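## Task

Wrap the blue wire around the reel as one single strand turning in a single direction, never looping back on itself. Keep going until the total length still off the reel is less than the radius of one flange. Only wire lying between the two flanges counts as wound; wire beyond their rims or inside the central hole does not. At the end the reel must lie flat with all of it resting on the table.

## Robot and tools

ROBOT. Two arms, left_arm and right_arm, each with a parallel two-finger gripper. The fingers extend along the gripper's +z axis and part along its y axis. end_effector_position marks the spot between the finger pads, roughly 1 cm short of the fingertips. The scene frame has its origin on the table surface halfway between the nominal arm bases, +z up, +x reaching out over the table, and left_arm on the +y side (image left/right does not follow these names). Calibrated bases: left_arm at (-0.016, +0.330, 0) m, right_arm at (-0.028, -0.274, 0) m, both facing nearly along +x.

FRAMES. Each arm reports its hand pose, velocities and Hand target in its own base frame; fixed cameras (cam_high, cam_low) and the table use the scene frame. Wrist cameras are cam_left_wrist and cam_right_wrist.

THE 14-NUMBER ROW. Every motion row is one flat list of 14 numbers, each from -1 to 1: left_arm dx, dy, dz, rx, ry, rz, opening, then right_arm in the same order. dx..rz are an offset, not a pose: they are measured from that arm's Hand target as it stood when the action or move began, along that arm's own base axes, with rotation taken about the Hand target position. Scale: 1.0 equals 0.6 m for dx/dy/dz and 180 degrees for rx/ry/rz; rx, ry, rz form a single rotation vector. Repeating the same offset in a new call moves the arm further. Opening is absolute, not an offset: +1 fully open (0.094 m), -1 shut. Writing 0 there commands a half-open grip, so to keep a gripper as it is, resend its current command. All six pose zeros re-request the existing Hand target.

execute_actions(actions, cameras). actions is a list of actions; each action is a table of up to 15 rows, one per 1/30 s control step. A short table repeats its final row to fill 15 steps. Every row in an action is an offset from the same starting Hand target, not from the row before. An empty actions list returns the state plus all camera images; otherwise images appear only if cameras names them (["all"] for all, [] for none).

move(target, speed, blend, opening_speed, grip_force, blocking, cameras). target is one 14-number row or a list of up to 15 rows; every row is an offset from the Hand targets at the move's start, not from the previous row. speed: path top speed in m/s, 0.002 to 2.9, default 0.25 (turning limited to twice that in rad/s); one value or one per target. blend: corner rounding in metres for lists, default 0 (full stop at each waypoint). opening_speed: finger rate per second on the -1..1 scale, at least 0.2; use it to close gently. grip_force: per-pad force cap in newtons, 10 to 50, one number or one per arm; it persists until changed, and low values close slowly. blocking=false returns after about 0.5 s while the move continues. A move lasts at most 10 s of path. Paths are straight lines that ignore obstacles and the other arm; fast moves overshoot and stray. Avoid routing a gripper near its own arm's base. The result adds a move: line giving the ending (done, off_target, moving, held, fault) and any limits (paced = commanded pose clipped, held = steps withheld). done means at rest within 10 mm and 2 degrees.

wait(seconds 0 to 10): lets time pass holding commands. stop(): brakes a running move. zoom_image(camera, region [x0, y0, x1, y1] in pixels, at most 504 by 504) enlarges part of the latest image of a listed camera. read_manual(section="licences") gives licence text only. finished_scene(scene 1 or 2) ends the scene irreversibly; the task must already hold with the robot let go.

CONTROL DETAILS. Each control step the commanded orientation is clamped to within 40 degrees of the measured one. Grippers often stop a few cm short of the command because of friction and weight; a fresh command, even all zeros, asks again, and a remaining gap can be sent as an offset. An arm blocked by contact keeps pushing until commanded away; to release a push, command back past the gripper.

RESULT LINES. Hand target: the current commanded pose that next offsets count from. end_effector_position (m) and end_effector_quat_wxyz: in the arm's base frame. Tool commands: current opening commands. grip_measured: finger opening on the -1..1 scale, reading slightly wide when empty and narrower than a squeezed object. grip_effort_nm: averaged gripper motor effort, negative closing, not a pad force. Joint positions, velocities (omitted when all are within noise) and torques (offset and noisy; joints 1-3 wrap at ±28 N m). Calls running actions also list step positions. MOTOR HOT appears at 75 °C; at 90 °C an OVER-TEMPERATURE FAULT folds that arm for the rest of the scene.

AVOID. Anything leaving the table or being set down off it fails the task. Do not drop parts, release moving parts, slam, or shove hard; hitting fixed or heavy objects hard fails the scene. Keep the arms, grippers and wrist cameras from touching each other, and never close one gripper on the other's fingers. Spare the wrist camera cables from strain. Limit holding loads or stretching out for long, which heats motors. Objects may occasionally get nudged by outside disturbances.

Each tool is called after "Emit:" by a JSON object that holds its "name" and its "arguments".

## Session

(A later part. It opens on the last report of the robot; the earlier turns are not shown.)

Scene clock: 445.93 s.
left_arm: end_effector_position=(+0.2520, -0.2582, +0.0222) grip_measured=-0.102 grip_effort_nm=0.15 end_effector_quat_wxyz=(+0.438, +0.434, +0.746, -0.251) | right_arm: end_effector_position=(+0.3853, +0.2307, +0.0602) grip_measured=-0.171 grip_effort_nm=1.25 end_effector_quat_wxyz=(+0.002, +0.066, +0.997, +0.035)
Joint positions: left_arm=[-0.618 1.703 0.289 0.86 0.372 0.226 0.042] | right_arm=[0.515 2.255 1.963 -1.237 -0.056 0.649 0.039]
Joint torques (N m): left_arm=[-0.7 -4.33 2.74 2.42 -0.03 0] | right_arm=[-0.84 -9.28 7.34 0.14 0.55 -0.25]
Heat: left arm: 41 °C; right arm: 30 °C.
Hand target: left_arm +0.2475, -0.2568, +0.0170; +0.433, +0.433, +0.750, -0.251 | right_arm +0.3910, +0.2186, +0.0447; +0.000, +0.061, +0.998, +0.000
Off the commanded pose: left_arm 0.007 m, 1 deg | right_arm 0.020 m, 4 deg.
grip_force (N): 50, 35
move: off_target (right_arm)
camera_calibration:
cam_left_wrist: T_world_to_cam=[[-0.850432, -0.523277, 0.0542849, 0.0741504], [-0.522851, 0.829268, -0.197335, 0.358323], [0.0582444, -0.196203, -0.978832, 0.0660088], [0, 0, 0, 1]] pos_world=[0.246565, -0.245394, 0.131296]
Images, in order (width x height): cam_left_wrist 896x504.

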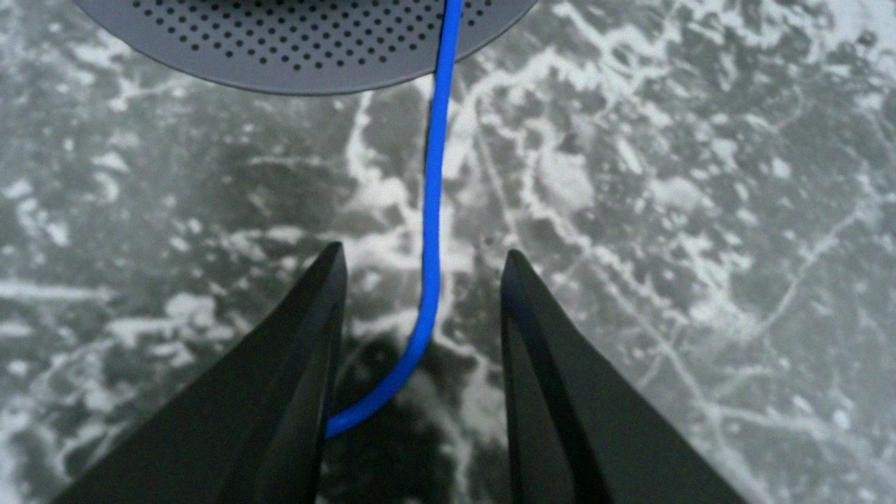

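Emit:
{"name": "move", "arguments": {"target": [[0,0,0,0,0,0,-0.72,-0.0083,0.0135,0,0,0,0,0.03],[-0.0262,0.0417,0,0,0,0,-0.72,-0.0083,0.0135,0,0,0,0.25,0.03]], "speed": [0.1,0.3], "opening_speed": 0.6, "cameras": ["cam_left_wrist", "cam_high"]}}

Scene clock: 488.80 s.
left_arm: end_effector_position=(+0.2369, -0.2354, +0.0179) grip_measured=-0.718 grip_effort_nm=-0.10 end_effector_quat_wxyz=(+0.437, +0.430, +0.750, -0.248) | right_arm: end_effector_position=(+0.3841, +0.2316, +0.0607) grip_measured=-0.159 grip_effort_nm=1.25 end_effector_quat_wxyz=(+0.015, -0.310, +0.950, +0.025)
Joint positions: left_arm=[-0.574 1.648 0.189 0.892 0.399 0.246 0.013] | right_arm=[0.523 2.255 1.965 -1.242 -0.042 -0.107 0.04]
Joint torques (N m): left_arm=[0.61 -5.67 2.24 2.13 0.19 0.12] | right_arm=[0.44 -9.39 6.97 0.26 0.44 -0.32]
Heat: left arm: 43 °C; right arm: 30 °C.
Hand target: left_arm +0.2318, -0.2318, +0.0170; +0.433, +0.433, +0.750, -0.251 | right_arm +0.3861, +0.2268, +0.0448; +0.001, -0.326, +0.945, +0.000
Off the commanded pose: left_arm 0.006 m, 1 deg | right_arm 0.017 m, 4 deg.
grip_force (N): 50, 35
move: off_target (right_arm)
camera_calibration:
cam_left_wrist: T_world_to_cam=[[-0.844628, -0.532464, 0.0555371, 0.069855], [-0.532387, 0.824513, -0.191681, 0.331747], [0.0562724, -0.191467, -0.979885, 0.0687654], [0, 0, 0, 1]] pos_world=[0.23175, -0.223168, 0.127092]
Images, in order (width x height): cam_high 896x504, cam_left_wrist 896x504.

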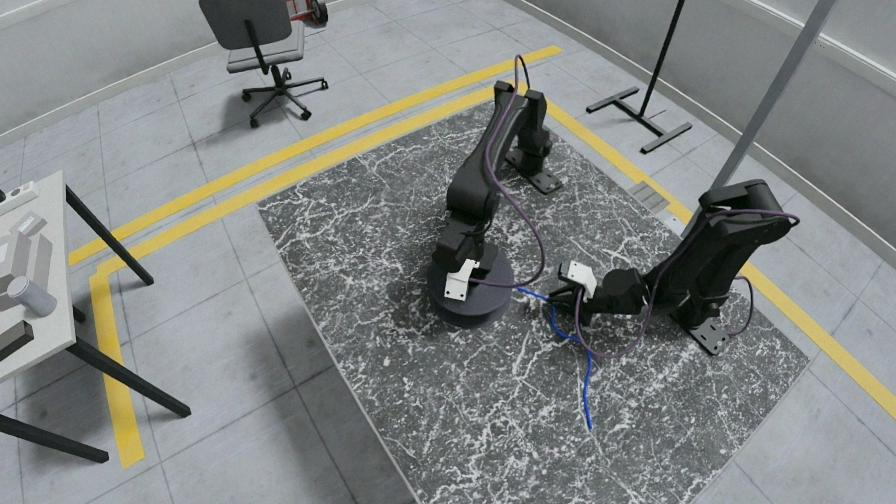

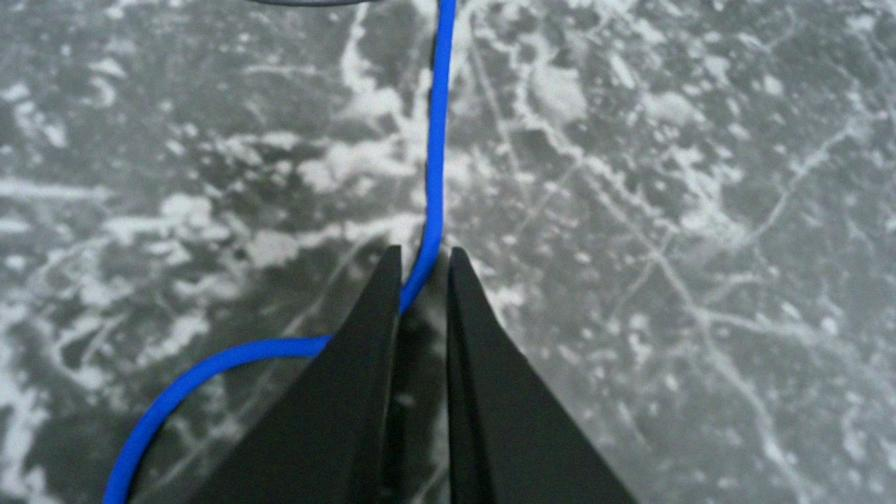

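Emit:
{"name": "move", "arguments": {"target": [[0,0,0,0,0,0,-0.72,-0.0018,0.0028,0,0,0,0,-0.9],[0,0,0,0,0,0,-0.72,-0.0018,0.0028,0.0917,0,0,0,-0.9],[0,0,0,0,0,0,-0.72,-0.0018,0.0028,0.0917,0,0,-0.333,-0.9],[0,0,0,0,0,0,-0.72,-0.0018,0.0028,0.0917,0,0,-0.644,-0.9],[0,0,0,0,0,0,-0.72,-0.0018,0.0028,0,0,0,-0.644,-0.9],[0,0,0,0,0,0,-0.72,-0.0018,0.0028,0,0,0,-0.644,0.03]], "speed": [0.2,0.2,0.5,0.5,0.2,0.15], "blend": [0,0.01,0.02,0.01,0,0], "cameras": ["cam_left_wrist", "cam_right_wrist"]}}

Scene clock: 514.13 s.
left_arm: end_effector_position=(+0.2369, -0.2354, +0.0179) grip_measured=-0.718 grip_effort_nm=-0.10 end_effector_quat_wxyz=(+0.437, +0.430, +0.750, -0.248) | right_arm: end_effector_position=(+0.3866, +0.2296, +0.0673) grip_measured=-0.029 grip_effort_nm=1.25 end_effector_quat_wxyz=(+0.003, +0.627, +0.779, +0.019)
Joint positions: left_arm=[-0.574 1.648 0.189 0.892 0.399 0.246 0.013] | right_arm=[0.531 2.261 2.002 -1.274 -0.007 1.887 0.046]
Joint torques (N m): left_arm=[0.62 -5.64 2.25 2.13 0.18 0.12] | right_arm=[0.25 -9.84 4.57 0.52 0.12 0.1]
Heat: left arm: 41 °C; right arm: 31 °C.
Hand target: left_arm +0.2318, -0.2318, +0.0170; +0.433, +0.433, +0.750, -0.251 | right_arm +0.3850, +0.2285, +0.0447; +0.000, +0.628, +0.778, -0.001
Off the commanded pose: left_arm 0.006 m, 1 deg | right_arm 0.023 m, 2 deg.
grip_force (N): 50, 35
move: off_target (right_arm)
camera_calibration:
cam_left_wrist: T_world_to_cam=[[-0.844628, -0.532464, 0.0555371, 0.069855], [-0.532387, 0.824513, -0.191681, 0.331747], [0.0562724, -0.191467, -0.979885, 0.0687654], [0, 0, 0, 1]] pos_world=[0.23175, -0.223168, 0.127092]
cam_right_wrist: T_world_to_cam=[[-0.958474, -0.28314, -0.034032, 0.434076], [-0.209823, 0.619348, 0.75656, -0.104472], [-0.193135, 0.732284, -0.653038, 0.0632131], [0, 0, 0, 1]] pos_world=[0.406339, 0.141319, 0.135092]
Images, in order (width x height): cam_left_wrist 896x504, cam_right_wrist 896x504.

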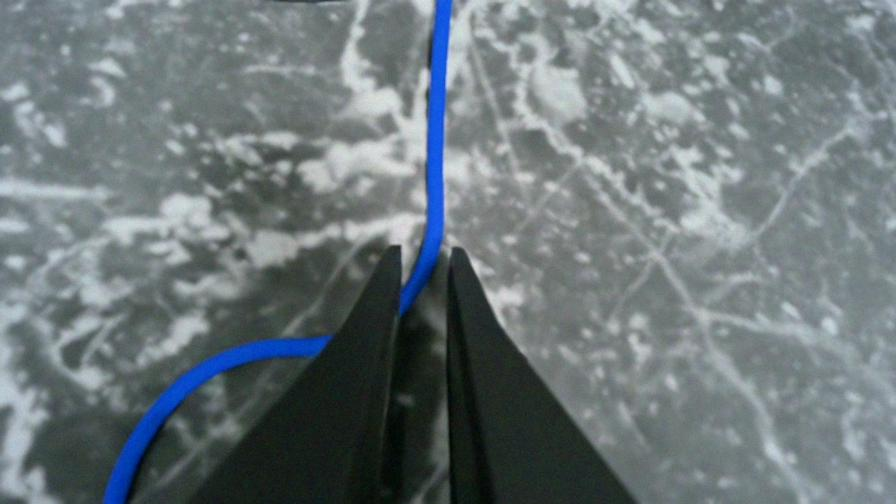

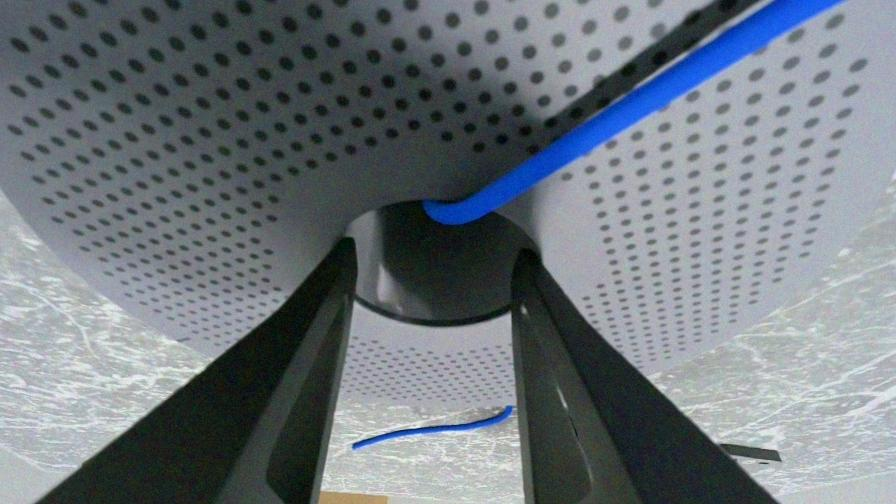

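Emit:
{"name": "move", "arguments": {"target": [[0,0,0,0,0,0,-0.72,0,0,-0.012,0,0,0.644,0.03],[0,0,0,0,0,0,-0.72,0,0,-0.012,0,0,0.644,-0.9],[0,0,0,0,0,0,-0.72,0,0,0.0922,0,0,0.644,-0.9],[0,0,0,0,0,0,-0.72,0,0,0.0922,0,0,0.322,-0.9],[0,0,0,0,0,0,-0.72,0,0,0.0922,0,0,0,-0.9],[0,0,0,0,0,0,-0.72,0,0,-0.02,0,0,0,-0.9],[0,0,0,0,0,0,-0.72,0,0,-0.02,0,0,0,0.03]], "speed": [0.45,0.2,0.2,0.5,0.5,0.2,0.15], "blend": [0,0,0.01,0.02,0.01,0,0], "cameras": ["cam_left_wrist", "cam_right_wrist", "cam_high"]}}

Scene clock: 536.93 s.
left_arm: end_effector_position=(+0.2364, -0.2359, +0.0182) grip_measured=-0.718 grip_effort_nm=-0.10 end_effector_quat_wxyz=(+0.437, +0.431, +0.749, -0.250) | right_arm: end_effector_position=(+0.3869, +0.2292, +0.0591) grip_measured=-0.174 grip_effort_nm=1.25 end_effector_quat_wxyz=(+0.004, +0.626, +0.780, +0.020)
Joint positions: left_arm=[-0.574 1.648 0.189 0.893 0.403 0.247 0.013] | right_arm=[0.53 2.26 1.968 -1.239 -0.006 1.883 0.039]
Joint torques (N m): left_arm=[0.58 -5.61 2.24 2.11 0.16 0.1] | right_arm=[0.24 -9.32 4.21 0.65 0.08 0.16]
Heat: left arm: 40 °C; right arm: 30 °C.
Hand target: left_arm +0.2318, -0.2318, +0.0170; +0.433, +0.433, +0.750, -0.251 | right_arm +0.3849, +0.2285, +0.0327; +0.000, +0.628, +0.778, -0.001
Off the commanded pose: left_arm 0.006 m, 0 deg | right_arm 0.027 m, 2 deg.
grip_force (N): 50, 35
move: off_target (right_arm); target 2's new opening was sent with right_arm's hand 0.031 m and 4 deg from that target; target 7's new opening was sent with right_arm's hand 0.011 m and 1 deg from that target
camera_calibration:
cam_left_wrist: T_world_to_cam=[[-0.846385, -0.529545, 0.0567019, 0.0702986], [-0.529673, 0.825899, -0.19323, 0.331644], [0.0554939, -0.19358, -0.979514, 0.068702], [0, 0, 0, 1]] pos_world=[0.23135, -0.223378, 0.127392]
cam_right_wrist: T_world_to_cam=[[-0.957279, -0.286835, -0.0366541, 0.43446], [-0.214351, 0.618798, 0.75574, -0.0960468], [-0.194091, 0.73131, -0.653846, 0.0588483], [0, 0, 0, 1]] pos_world=[0.406733, 0.141015, 0.126989]
Images, in order (width x height): cam_high 896x504, cam_left_wrist 896x504, cam_right_wrist 896x504.

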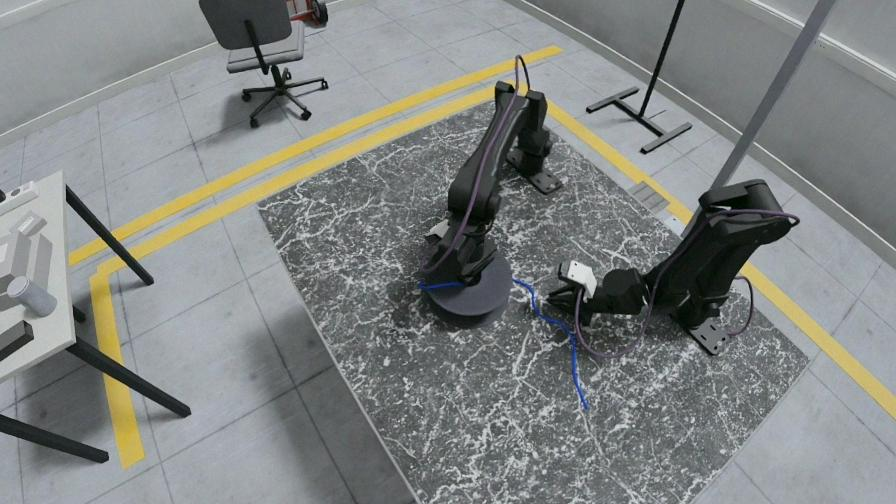

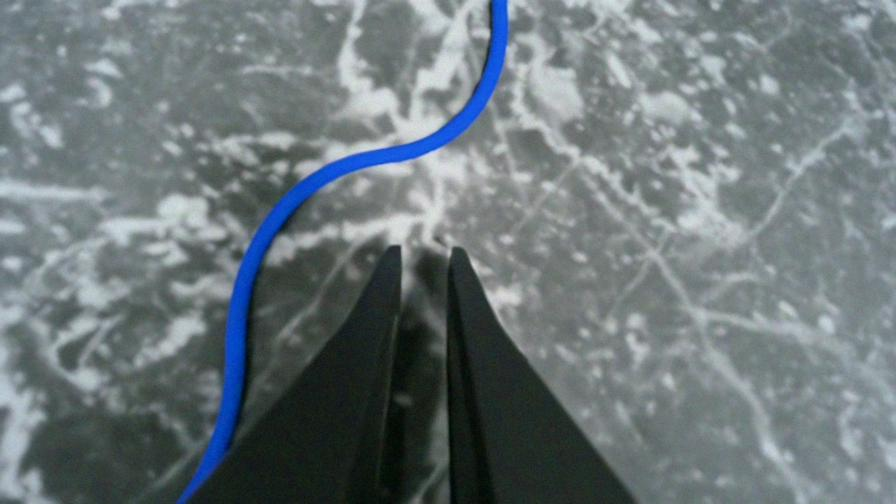

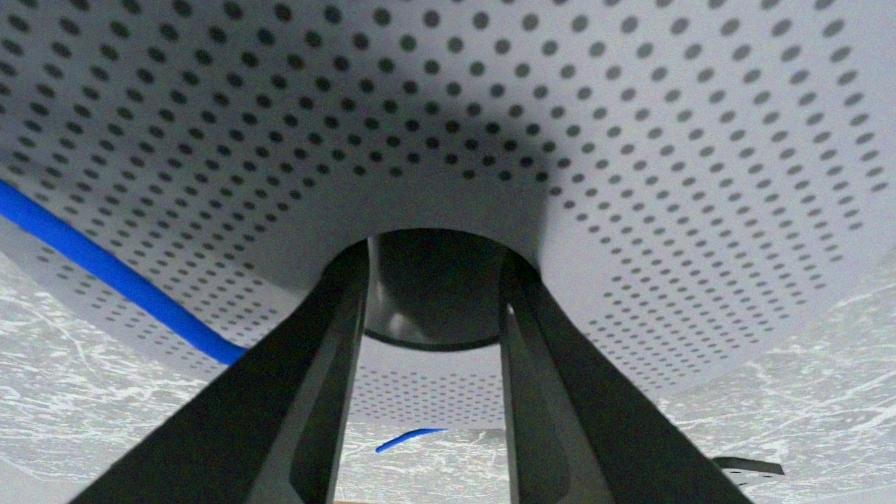

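Emit:
{"name": "move", "arguments": {"target": [[-0.053,0.103,0.1717,0,0,0,-0.72,0,0,0,0,0,0,0.03],[-0.053,0.103,0.1717,0,0,0,-0.72,0,0,0,0,0,0.5,0.03],[-0.053,0.103,0.1717,0,0,0,-0.72,0,0,0,0,0,0.97,0.03]], "speed": [0.3,0.45,0.45], "blend": [0.01,0.02,0], "cameras": ["cam_left_wrist", "cam_right_wrist", "cam_high"]}}

Scene clock: 560.07 s.
left_arm: end_effector_position=(+0.1950, -0.1670, +0.1043) grip_measured=-0.718 grip_effort_nm=-0.10 end_effector_quat_wxyz=(+0.420, +0.425, +0.760, -0.255) | right_arm: end_effector_position=(+0.3936, +0.2280, +0.0599) grip_measured=-0.158 grip_effort_nm=1.25 end_effector_quat_wxyz=(-0.027, +0.730, -0.683, +0.018)
Joint positions: left_arm=[-0.277 0.728 0.284 -0.262 0.645 0.437 0.013] | right_arm=[0.53 2.258 1.968 -1.218 0.018 -1.108 0.04]
Joint torques (N m): left_arm=[-0.68 -0.47 11.08 1.86 0.13 0.12] | right_arm=[0.18 -9.39 4.01 0.53 -0.17 -0.6]
Heat: left arm: 40 °C; right arm: 29 °C.
Hand target: left_arm +0.2000, -0.1700, +0.1200; +0.433, +0.433, +0.750, -0.251 | right_arm +0.3849, +0.2285, +0.0328; -0.001, +0.747, -0.664, +0.000
Off the commanded pose: left_arm 0.017 m, 2 deg | right_arm 0.029 m, 5 deg.
grip_force (N): 50, 35
move: off_target (left_arm, right_arm)
camera_calibration:
cam_left_wrist: T_world_to_cam=[[-0.840488, -0.534542, 0.0885675, 0.0614529], [-0.541633, 0.824473, -0.163943, 0.268554], [0.0146127, -0.185763, -0.982486, 0.178289], [0, 0, 0, 1]] pos_world=[0.194503, -0.155447, 0.213751]
cam_right_wrist: T_world_to_cam=[[0.988079, 0.139211, 0.0657285, -0.428392], [0.0452828, -0.670882, 0.74018, 0.0983002], [0.147137, -0.72838, -0.669188, 0.260989], [0, 0, 0, 1]] pos_world=[0.380432, 0.315684, 0.130049]
Images, in order (width x height): cam_high 896x504, cam_left_wrist 896x504, cam_right_wrist 896x504.

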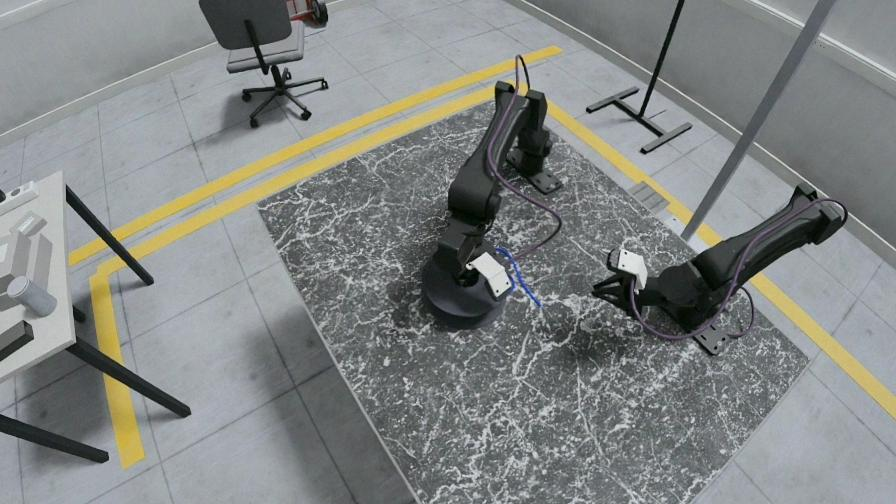

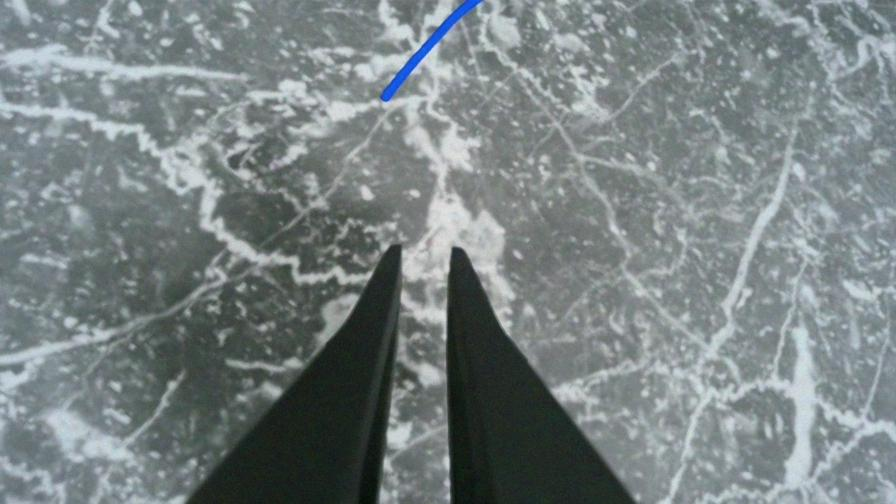

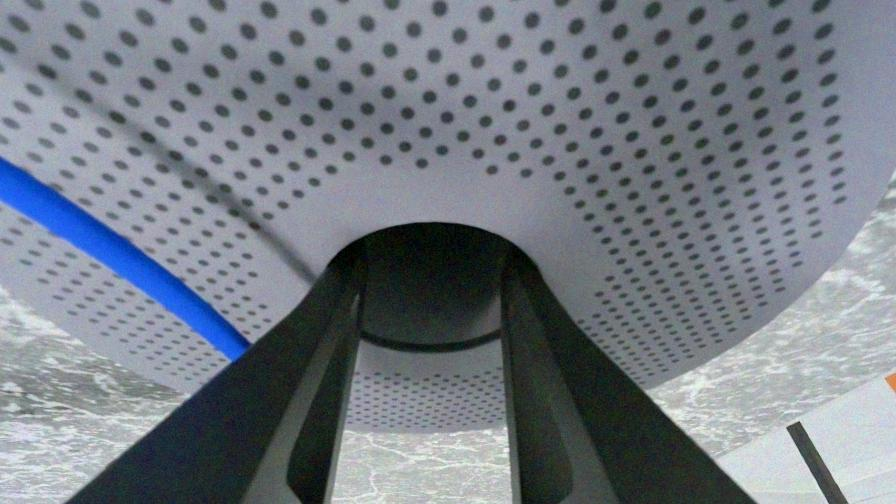

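Emit:
{"name": "zoom_image", "arguments": {"camera": "cam_high", "region": [410, 220, 570, 340]}}

Scaled by 3.150 from the camera's 896x504 image, which has a finer 1280x720 frame.

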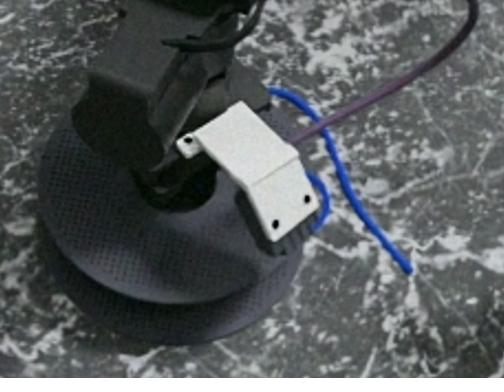

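Emit:
{"name": "move", "arguments": {"target": [[0,0,0,0,0,0,-0.72,0,0,0,0,0,0,-0.9],[0,0,0,0,0,0,-0.72,0,0,0.112,0,0,0,-0.9],[0,0,0,0,0,0,-0.72,0,0,0.112,0,0,-0.5,-0.9],[0,0,0,0,0,0,-0.72,0,0,0.112,0,0,-0.97,-0.9],[0,0,0,0,0,0,-0.72,0,0,-0.0147,0,0,-0.97,-0.9],[0,0,0,0,0,0,-0.72,0,0,-0.0147,0,0,-0.97,0.03]], "speed": [0.2,0.25,0.7,0.7,0.2,0.15], "blend": [0,0.01,0.02,0.01,0,0], "cameras": ["cam_right_wrist", "cam_high"]}}

Scene clock: 611.80 s.
left_arm: end_effector_position=(+0.1950, -0.1670, +0.1043) grip_measured=-0.718 grip_effort_nm=-0.10 end_effector_quat_wxyz=(+0.420, +0.425, +0.760, -0.255) | right_arm: end_effector_position=(+0.3922, +0.2310, +0.0623) grip_measured=-0.128 grip_effort_nm=1.25 end_effector_quat_wxyz=(+0.014, +0.626, +0.779, +0.036)
Joint positions: left_arm=[-0.277 0.728 0.284 -0.262 0.645 0.437 0.013] | right_arm=[0.53 2.242 1.949 -1.201 0 1.885 0.041]
Joint torques (N m): left_arm=[-0.64 -0.43 11.08 1.86 0.13 0.11] | right_arm=[0.31 -7.42 3.41 0.65 0.03 0.11]
Heat: left arm: 41 °C; right arm: 29 °C.
Hand target: left_arm +0.2000, -0.1700, +0.1200; +0.433, +0.433, +0.750, -0.251 | right_arm +0.3849, +0.2285, +0.0239; +0.000, +0.628, +0.778, -0.001
Off the commanded pose: left_arm 0.017 m, 2 deg | right_arm 0.039 m, 4 deg.
grip_force (N): 50, 35
move: off_target (left_arm, right_arm); target 6's new opening was sent with right_arm's hand 0.012 m and 1 deg from that target
camera_calibration:
cam_right_wrist: T_world_to_cam=[[-0.956171, -0.283502, -0.0732307, 0.441173], [-0.238599, 0.609419, 0.756094, -0.0868322], [-0.169726, 0.740429, -0.650353, 0.0487411], [0, 0, 0, 1]] pos_world=[0.409391, 0.141901, 0.12966]
Images, in order (width x height): cam_high 896x504, cam_right_wrist 896x504.

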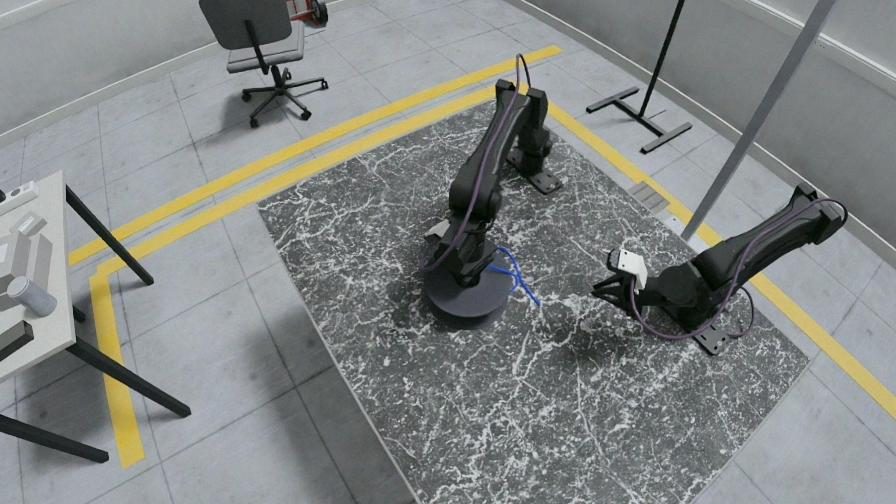

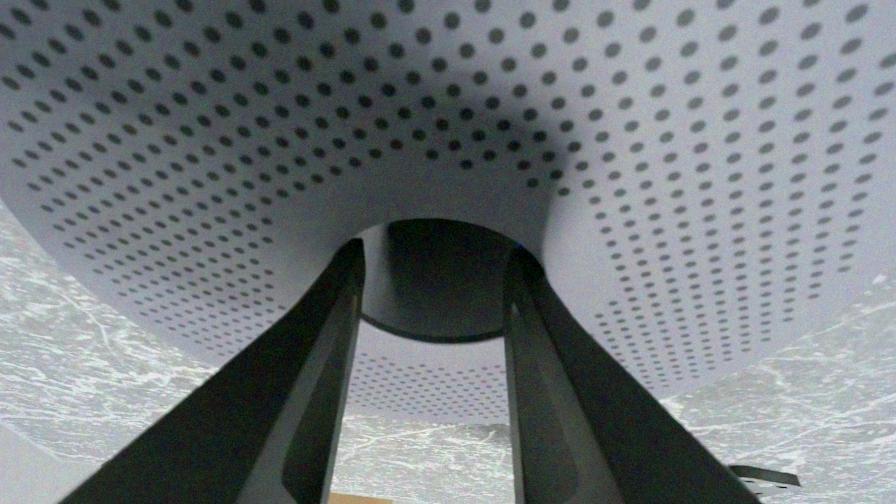

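Emit:
{"name": "zoom_image", "arguments": {"camera": "cam_high", "region": [410, 220, 570, 340]}}

Scaled by 3.150 from the camera's 896x504 image, which has a finer 1280x720 frame.

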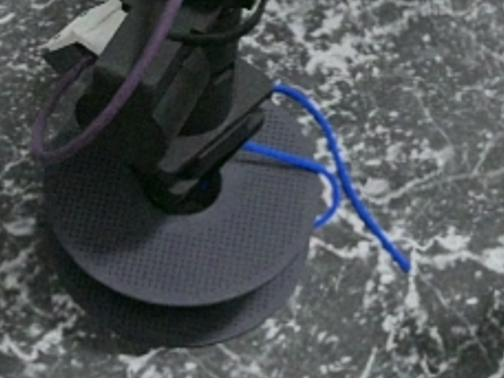

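Emit:
{"name": "move", "arguments": {"target": [[0,0,0,0,0,0,-0.72,0,0,0,0,0,0.5,0.03],[0,0,0,0,0,0,-0.72,0,0,0,0,0,0.97,0.03]], "speed": [0.4,0.4], "blend": [0.02,0], "cameras": ["cam_left_wrist", "cam_right_wrist", "cam_high"]}}

Emit:
{"name": "zoom_image", "arguments": {"camera": "cam_high", "region": [410, 220, 570, 340]}}

Scene clock: 632.43 s.
left_arm: end_effector_position=(+0.1950, -0.1670, +0.1043) grip_measured=-0.718 grip_effort_nm=-0.10 end_effector_quat_wxyz=(+0.420, +0.425, +0.760, -0.255) | right_arm: end_effector_position=(+0.3846, +0.2442, +0.0629) grip_measured=-0.113 grip_effort_nm=1.25 end_effector_quat_wxyz=(-0.049, +0.729, -0.682, -0.029)
Joint positions: left_arm=[-0.277 0.728 0.284 -0.262 0.645 0.437 0.013] | right_arm=[0.53 2.242 1.949 -1.2 -0.084 -1.104 0.042]
Joint torques (N m): left_arm=[-0.64 -0.44 11.06 1.86 0.13 0.11] | right_arm=[0.05 -7.57 3.86 0.62 0.85 -0.64]
Heat: left arm: 41 °C; right arm: 29 °C.
Hand target: left_arm +0.2000, -0.1700, +0.1200; +0.433, +0.433, +0.750, -0.251 | right_arm +0.3849, +0.2285, +0.0239; -0.001, +0.748, -0.664, +0.000
Off the commanded pose: left_arm 0.017 m, 2 deg | right_arm 0.042 m, 7 deg.
grip_force (N): 50, 35
move: off_target (left_arm, right_arm)
camera_calibration:
cam_left_wrist: T_world_to_cam=[[-0.840488, -0.534542, 0.0885675, 0.0614529], [-0.541633, 0.824473, -0.163943, 0.268554], [0.0146127, -0.185763, -0.982486, 0.178289], [0, 0, 0, 1]] pos_world=[0.194503, -0.155447, 0.213751]
cam_right_wrist: T_world_to_cam=[[0.989781, 0.136601, 0.0409026, -0.420404], [0.0742842, -0.738808, 0.669809, 0.117209], [0.121716, -0.659926, -0.741406, 0.273727], [0, 0, 0, 1]] pos_world=[0.374084, 0.324662, 0.141631]
Images, in order (width x height): cam_high 896x504, cam_left_wrist 896x504, cam_right_wrist 896x504.

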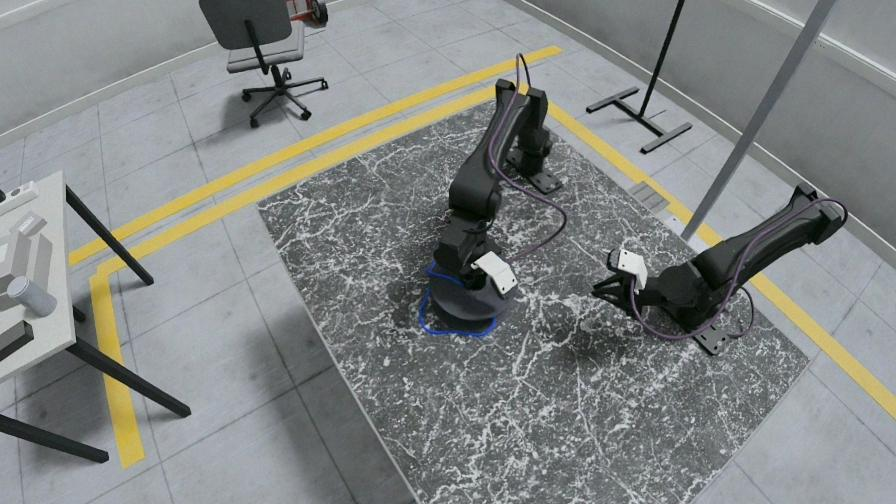

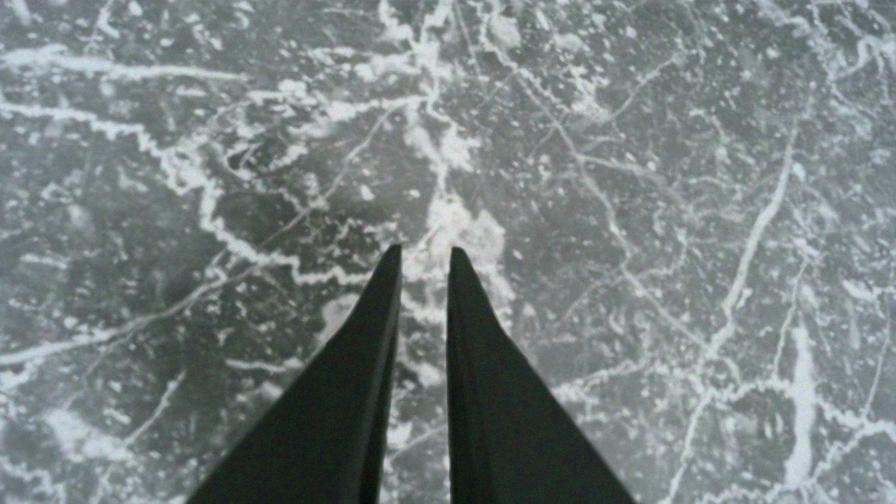

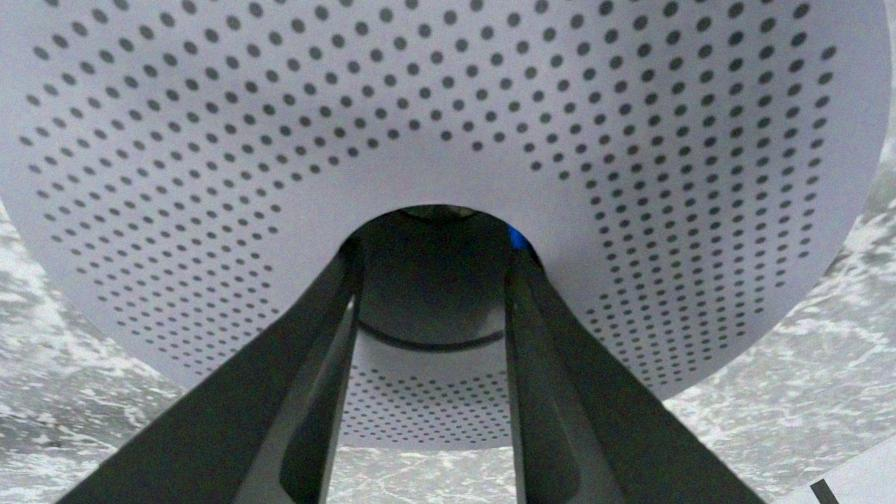

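Scaled by 3.150 from the camera's 896x504 image, which has a finer 1280x720 frame.

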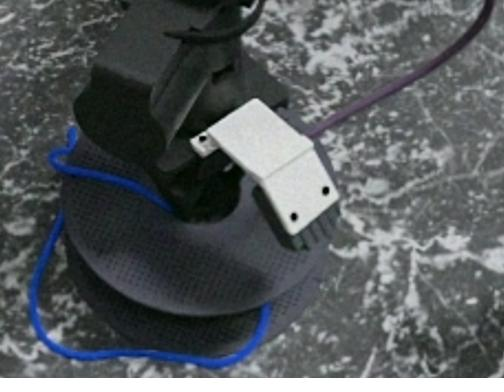

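Emit:
{"name": "move", "arguments": {"target": [[0,0,0,0,0,0,-0.72,0,0,0,0,0,0,-0.9],[0,0,0.08,0,0,0,-0.72,0,0,0.2667,0,0,-0.29,-0.9],[0.225,-0.255,0.1667,0.0664,0.0513,0.0886,-0.72,-0.1415,-0.331,0.327,0,0,-0.58,-0.9]], "speed": [0.2,0.25,0.35], "blend": [0,0.02,0], "cameras": ["cam_left_wrist", "cam_high"]}}

Scene clock: 687.43 s.
left_arm: end_effector_position=(+0.3308, -0.3179, +0.2088) grip_measured=-0.718 grip_effort_nm=-0.10 end_effector_quat_wxyz=(+0.345, +0.350, +0.859, -0.143) | right_arm: end_effector_position=(+0.3065, +0.0305, +0.2167) grip_measured=-0.898 grip_effort_nm=-0.13 end_effector_quat_wxyz=(+0.056, +0.062, +0.996, +0.008)
Joint positions: left_arm=[-0.763 1.62 1.409 -0.595 0.011 0.007 0.013] | right_arm=[0.097 1.654 1.753 -1.556 0.002 0.221 0.005]
Joint torques (N m): left_arm=[-0.58 -6.52 11.11 1.84 -0.18 -0.08] | right_arm=[-0.03 -9.73 4.88 0.4 0.01 0.13]
Heat: left arm: 40 °C; right arm: 29 °C.
Hand target: left_arm +0.3351, -0.3229, +0.2201; +0.355, +0.346, +0.857, -0.143 | right_arm +0.2999, +0.0298, +0.2200; +0.000, +0.067, +0.998, -0.001
Off the commanded pose: left_arm 0.013 m, 1 deg | right_arm 0.007 m, 6 deg.
joint sent to its limit (right arm) — joint 4 (wrist pitch), lower limit. The joint targets are off in orientation, not in position.
grip_force (N): 50, 35
move: off_target (left_arm, right_arm)
camera_calibration:
cam_left_wrist: T_world_to_cam=[[-0.665532, -0.744659, 0.0505042, -0.0310493], [-0.739054, 0.666949, 0.0947491, 0.444776], [-0.10424, 0.0257331, -0.994219, 0.359862], [0, 0, 0, 1]] pos_world=[0.345561, -0.329024, 0.317208]
Images, in order (width x height): cam_high 896x504, cam_left_wrist 896x504.

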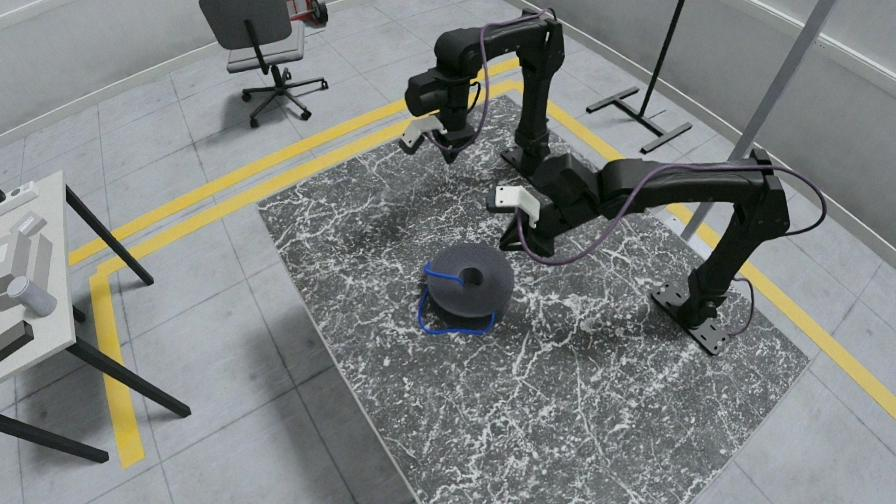

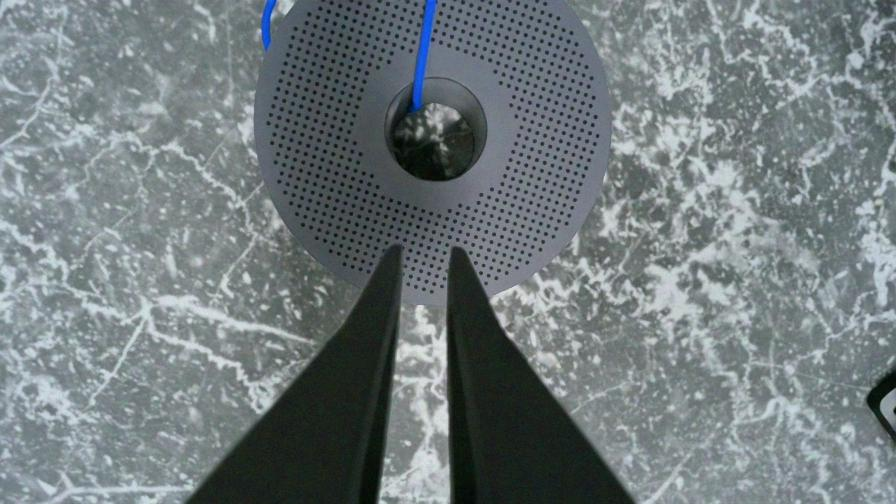

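Emit:
{"name": "zoom_image", "arguments": {"camera": "cam_high", "region": [410, 230, 530, 345]}}

Scaled by 4.200 from the camera's 896x504 image, which has a finer 1280x720 frame.

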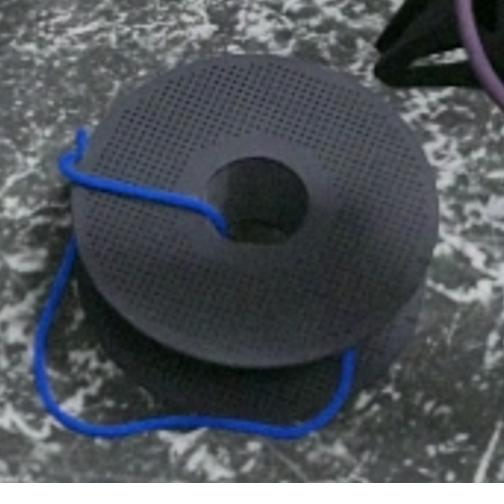

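Emit:
{"name": "execute_actions", "arguments": {"actions": [], "cameras": ["cam_low"]}}

Emit:
{"name": "zoom_image", "arguments": {"camera": "cam_low", "region": [350, 300, 560, 400]}}

Scene clock: 714.47 s.
left_arm: end_effector_position=(+0.3307, -0.3178, +0.2087) grip_measured=-0.718 grip_effort_nm=-0.10 end_effector_quat_wxyz=(+0.345, +0.350, +0.859, -0.143) | right_arm: end_effector_position=(+0.3065, +0.0305, +0.2167) grip_measured=-0.898 grip_effort_nm=-0.13 end_effector_quat_wxyz=(+0.056, +0.062, +0.996, +0.008)
Joint positions: left_arm=[-0.763 1.62 1.409 -0.595 0.011 0.007 0.013] | right_arm=[0.097 1.654 1.753 -1.556 0.002 0.221 0.005]
Joint velocities: within noise
Joint torques (N m): left_arm=[-0.55 -6.53 11.14 1.86 -0.19 -0.05] | right_arm=[-0.06 -9.48 4.92 0.4 -0.03 0.14]
Heat: left arm: 40 °C; right arm: 29 °C.
Hand target: left_arm +0.3351, -0.3229, +0.2201; +0.355, +0.346, +0.857, -0.143 | right_arm +0.2999, +0.0298, +0.2200; +0.000, +0.067, +0.998, -0.001
Tool commands: left_gripper/opening=-0.72 right_gripper/opening=-0.9
Off the commanded pose: left_arm 0.013 m, 1 deg | right_arm 0.007 m, 6 deg.
grip_force (N): 50, 35
Images, in order (width x height): cam_low 896x504.

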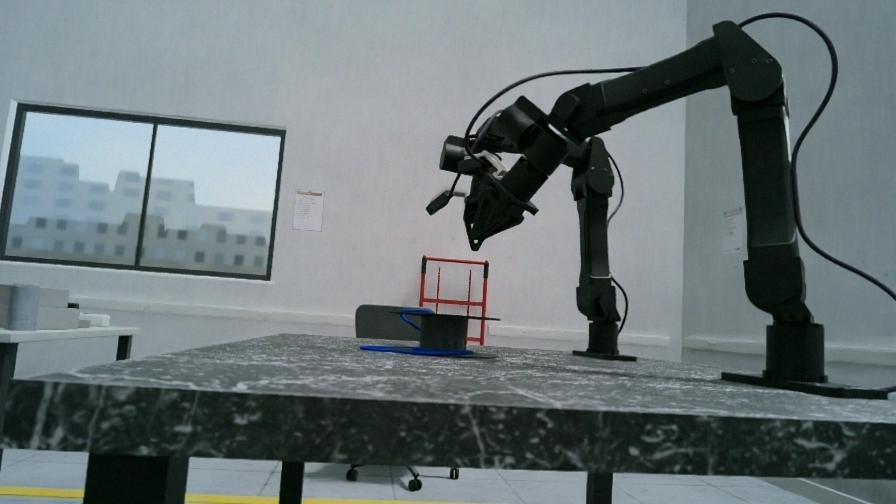

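Scaled by 2.400 from the camera's 896x504 image, which has a finer 1280x720 frame.

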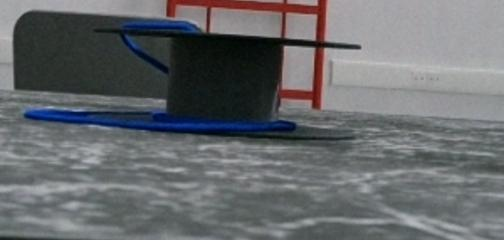

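Emit:
{"name": "move", "arguments": {"target": [[-0.2,0.2217,-0.033,0,0,0,-0.72,0.0668,0.1503,-0.0333,0,0,-0.2,-0.9],[-0.2,0.2217,-0.033,0,0,0,-0.72,0.1443,0.3312,-0.1917,0,0,-0.394,-0.9],[-0.2,0.2217,-0.033,0,0,0,-0.72,0.1443,0.3312,-0.3267,0,0,-0.394,-0.9],[-0.2,0.2217,-0.033,0,0,0,-0.72,0.1443,0.3312,-0.3267,0,0,-0.394,0.03],[-0.2,0.2217,-0.033,0,0,0,-0.72,0.1443,0.3312,-0.3267,0,0,0.16,0.03]], "speed": [0.4,0.3,0.2,0.2,0.4], "blend": [0.03,0.005,0,0,0], "cameras": ["cam_left_wrist", "cam_high", "cam_right_wrist"]}}

Scene clock: 774.27 s.
left_arm: end_effector_position=(+0.2187, -0.1936, +0.2094) grip_measured=-0.718 grip_effort_nm=-0.10 end_effector_quat_wxyz=(+0.366, +0.343, +0.853, -0.144) | right_arm: end_effector_position=(+0.3857, +0.2238, +0.0606) grip_measured=-0.159 grip_effort_nm=1.25 end_effector_quat_wxyz=(+0.019, -0.166, +0.986, -0.004)
Joint positions: left_arm=[-0.703 0.938 0.902 -0.726 0.04 0.045 0.013] | right_arm=[0.532 2.251 1.96 -1.247 0.021 0.198 0.04]
Joint torques (N m): left_arm=[0.59 -2.11 5.46 1.93 0.06 0.09] | right_arm=[-0.06 -7.98 3.08 1.1 -0.17 -0.38]
Heat: left arm: 40 °C; right arm: 28 °C.
Hand target: left_arm +0.2150, -0.1900, +0.2003; +0.355, +0.346, +0.857, -0.143 | right_arm +0.3867, +0.2286, +0.0241; +0.001, -0.183, +0.983, +0.000
Off the commanded pose: left_arm 0.010 m, 1 deg | right_arm 0.037 m, 3 deg.
grip_force (N): 50, 35
move: off_target (right_arm); target 4's new opening was sent with right_arm's hand 0.012 m and 1 deg from that target
camera_calibration:
cam_left_wrist: T_world_to_cam=[[-0.657956, -0.751746, 0.0444027, -0.0148729], [-0.750005, 0.659453, 0.0511318, 0.289042], [-0.0677196, 0.000340191, -0.997704, 0.333378], [0, 0, 0, 1]] pos_world=[0.229573, -0.201903, 0.318494]
cam_right_wrist: T_world_to_cam=[[0.395508, -0.918279, 0.0183703, 0.048062], [-0.640173, -0.261274, 0.722436, 0.269081], [-0.658598, -0.29749, -0.691194, 0.475213], [0, 0, 0, 1]] pos_world=[0.466224, 0.255809, 0.133187]
Images, in order (width x height): cam_high 896x504, cam_left_wrist 896x504, cam_right_wrist 896x504.

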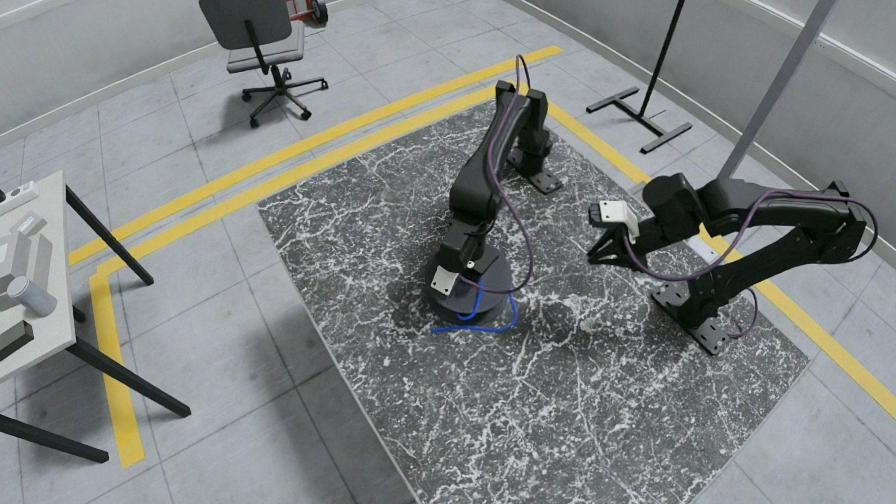

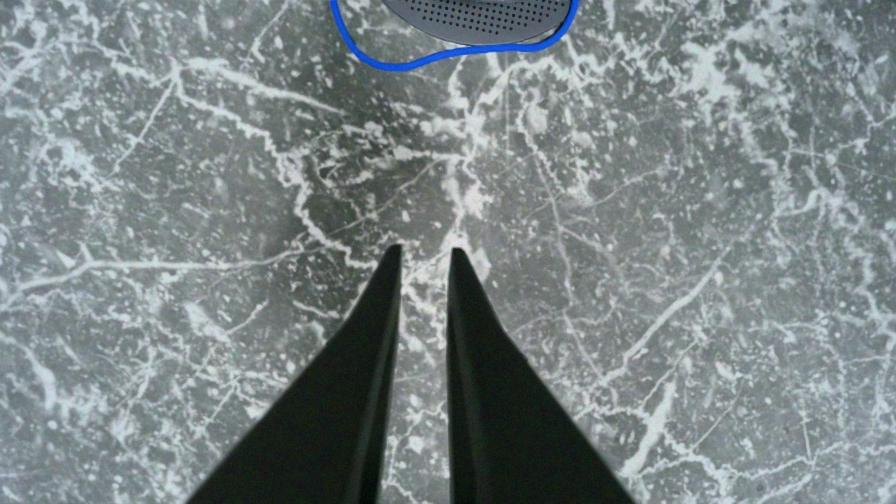

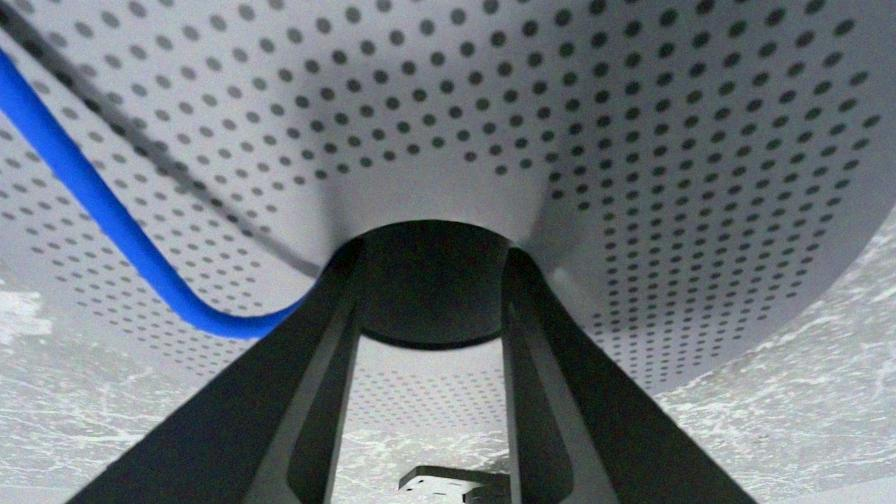

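Emit:
{"name": "zoom_image", "arguments": {"camera": "cam_high", "region": [410, 240, 540, 350]}}

Scaled by 3.877 from the camera's 896x504 image, which has a finer 1280x720 frame.

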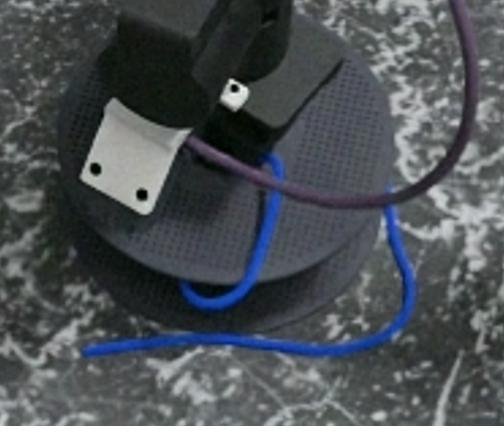

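Emit:
{"name": "move", "arguments": {"target": [[0,0,0,0,0,0,-0.72,0,0,0,0,0,0,-0.9],[0,0,0,0,0,0,-0.72,0,0,0.267,0,0,0,-0.9],[0.15,-0.05,-0.03,0,0,0,-0.3,-0.1445,-0.331,0.3266,0,0,-0.161,-0.9],[0.43,-0.22,-0.133,0.0523,0.065,0.0551,-0.3,-0.1445,-0.331,0.3266,0,0,-0.161,-0.9]], "speed": [0.2,0.3,0.4,0.4], "blend": [0,0.02,0.03,0], "cameras": ["cam_left_wrist", "cam_high"]}}

Scene clock: 845.90 s.
left_arm: end_effector_position=(+0.4693, -0.3173, +0.1167) grip_measured=-0.302 grip_effort_nm=0.15 end_effector_quat_wxyz=(+0.242, +0.285, +0.924, -0.078) | right_arm: end_effector_position=(+0.3048, +0.0285, +0.2192) grip_measured=-0.898 grip_effort_nm=-0.13 end_effector_quat_wxyz=(+0.059, +0.076, +0.995, +0.008)
Joint positions: left_arm=[-0.593 2.279 2.103 -0.881 0.009 0.003 0.033] | right_arm=[0.093 1.645 1.753 -1.56 0.004 0.245 0.005]
Joint torques (N m): left_arm=[-0.64 -10.85 10.47 1.46 -0.18 -0.06] | right_arm=[0.38 -8.42 4.77 0.46 -0.01 -0.12]
Heat: left arm: 39 °C; right arm: 28 °C.
Hand target: left_arm +0.4731, -0.3220, +0.1206; +0.248, +0.282, +0.924, -0.076 | right_arm +0.3000, +0.0300, +0.2200; +0.001, +0.068, +0.998, -0.001
Off the commanded pose: left_arm 0.007 m, 1 deg | right_arm 0.005 m, 7 deg.
joint sent to its limit (right arm) — joint 4 (wrist pitch), lower limit. The joint targets are off in orientation, not in position.
grip_force (N): 50, 35
move: off_target (right_arm); blend cut to 0 m at target 3; target 3's new opening was sent with left_arm's hand 0.021 m and 3 deg from that target
camera_calibration:
cam_left_wrist: T_world_to_cam=[[-0.516433, -0.855339, 0.0411298, -0.0377151], [-0.797828, 0.498046, 0.339736, 0.500801], [-0.311074, 0.142637, -0.939621, 0.410529], [0, 0, 0, 1]] pos_world=[0.507781, -0.340237, 0.217153]
Images, in order (width x height): cam_high 896x504, cam_left_wrist 896x504.

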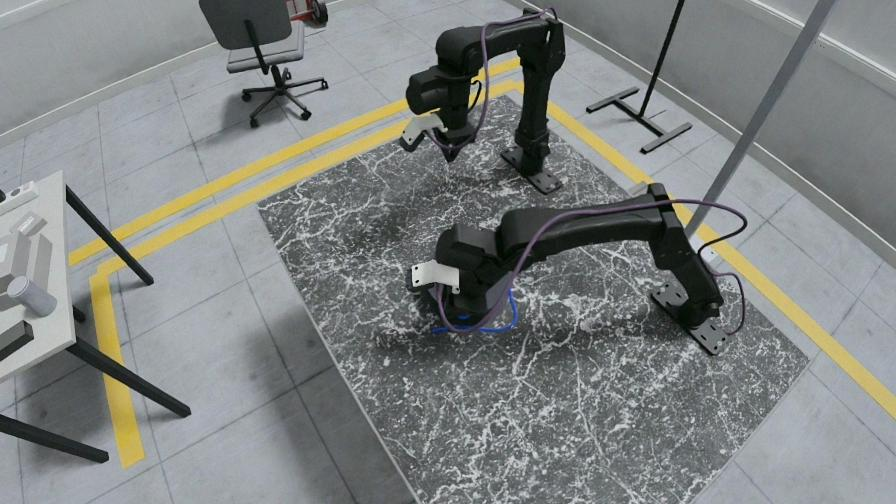

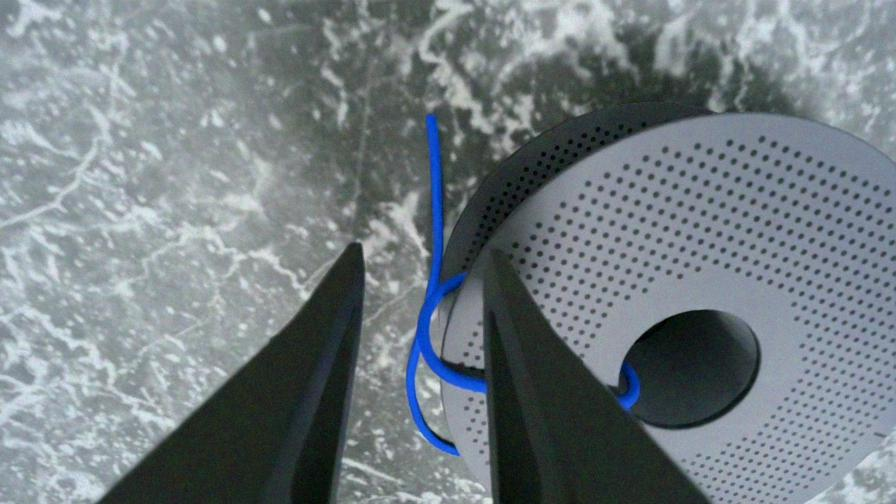

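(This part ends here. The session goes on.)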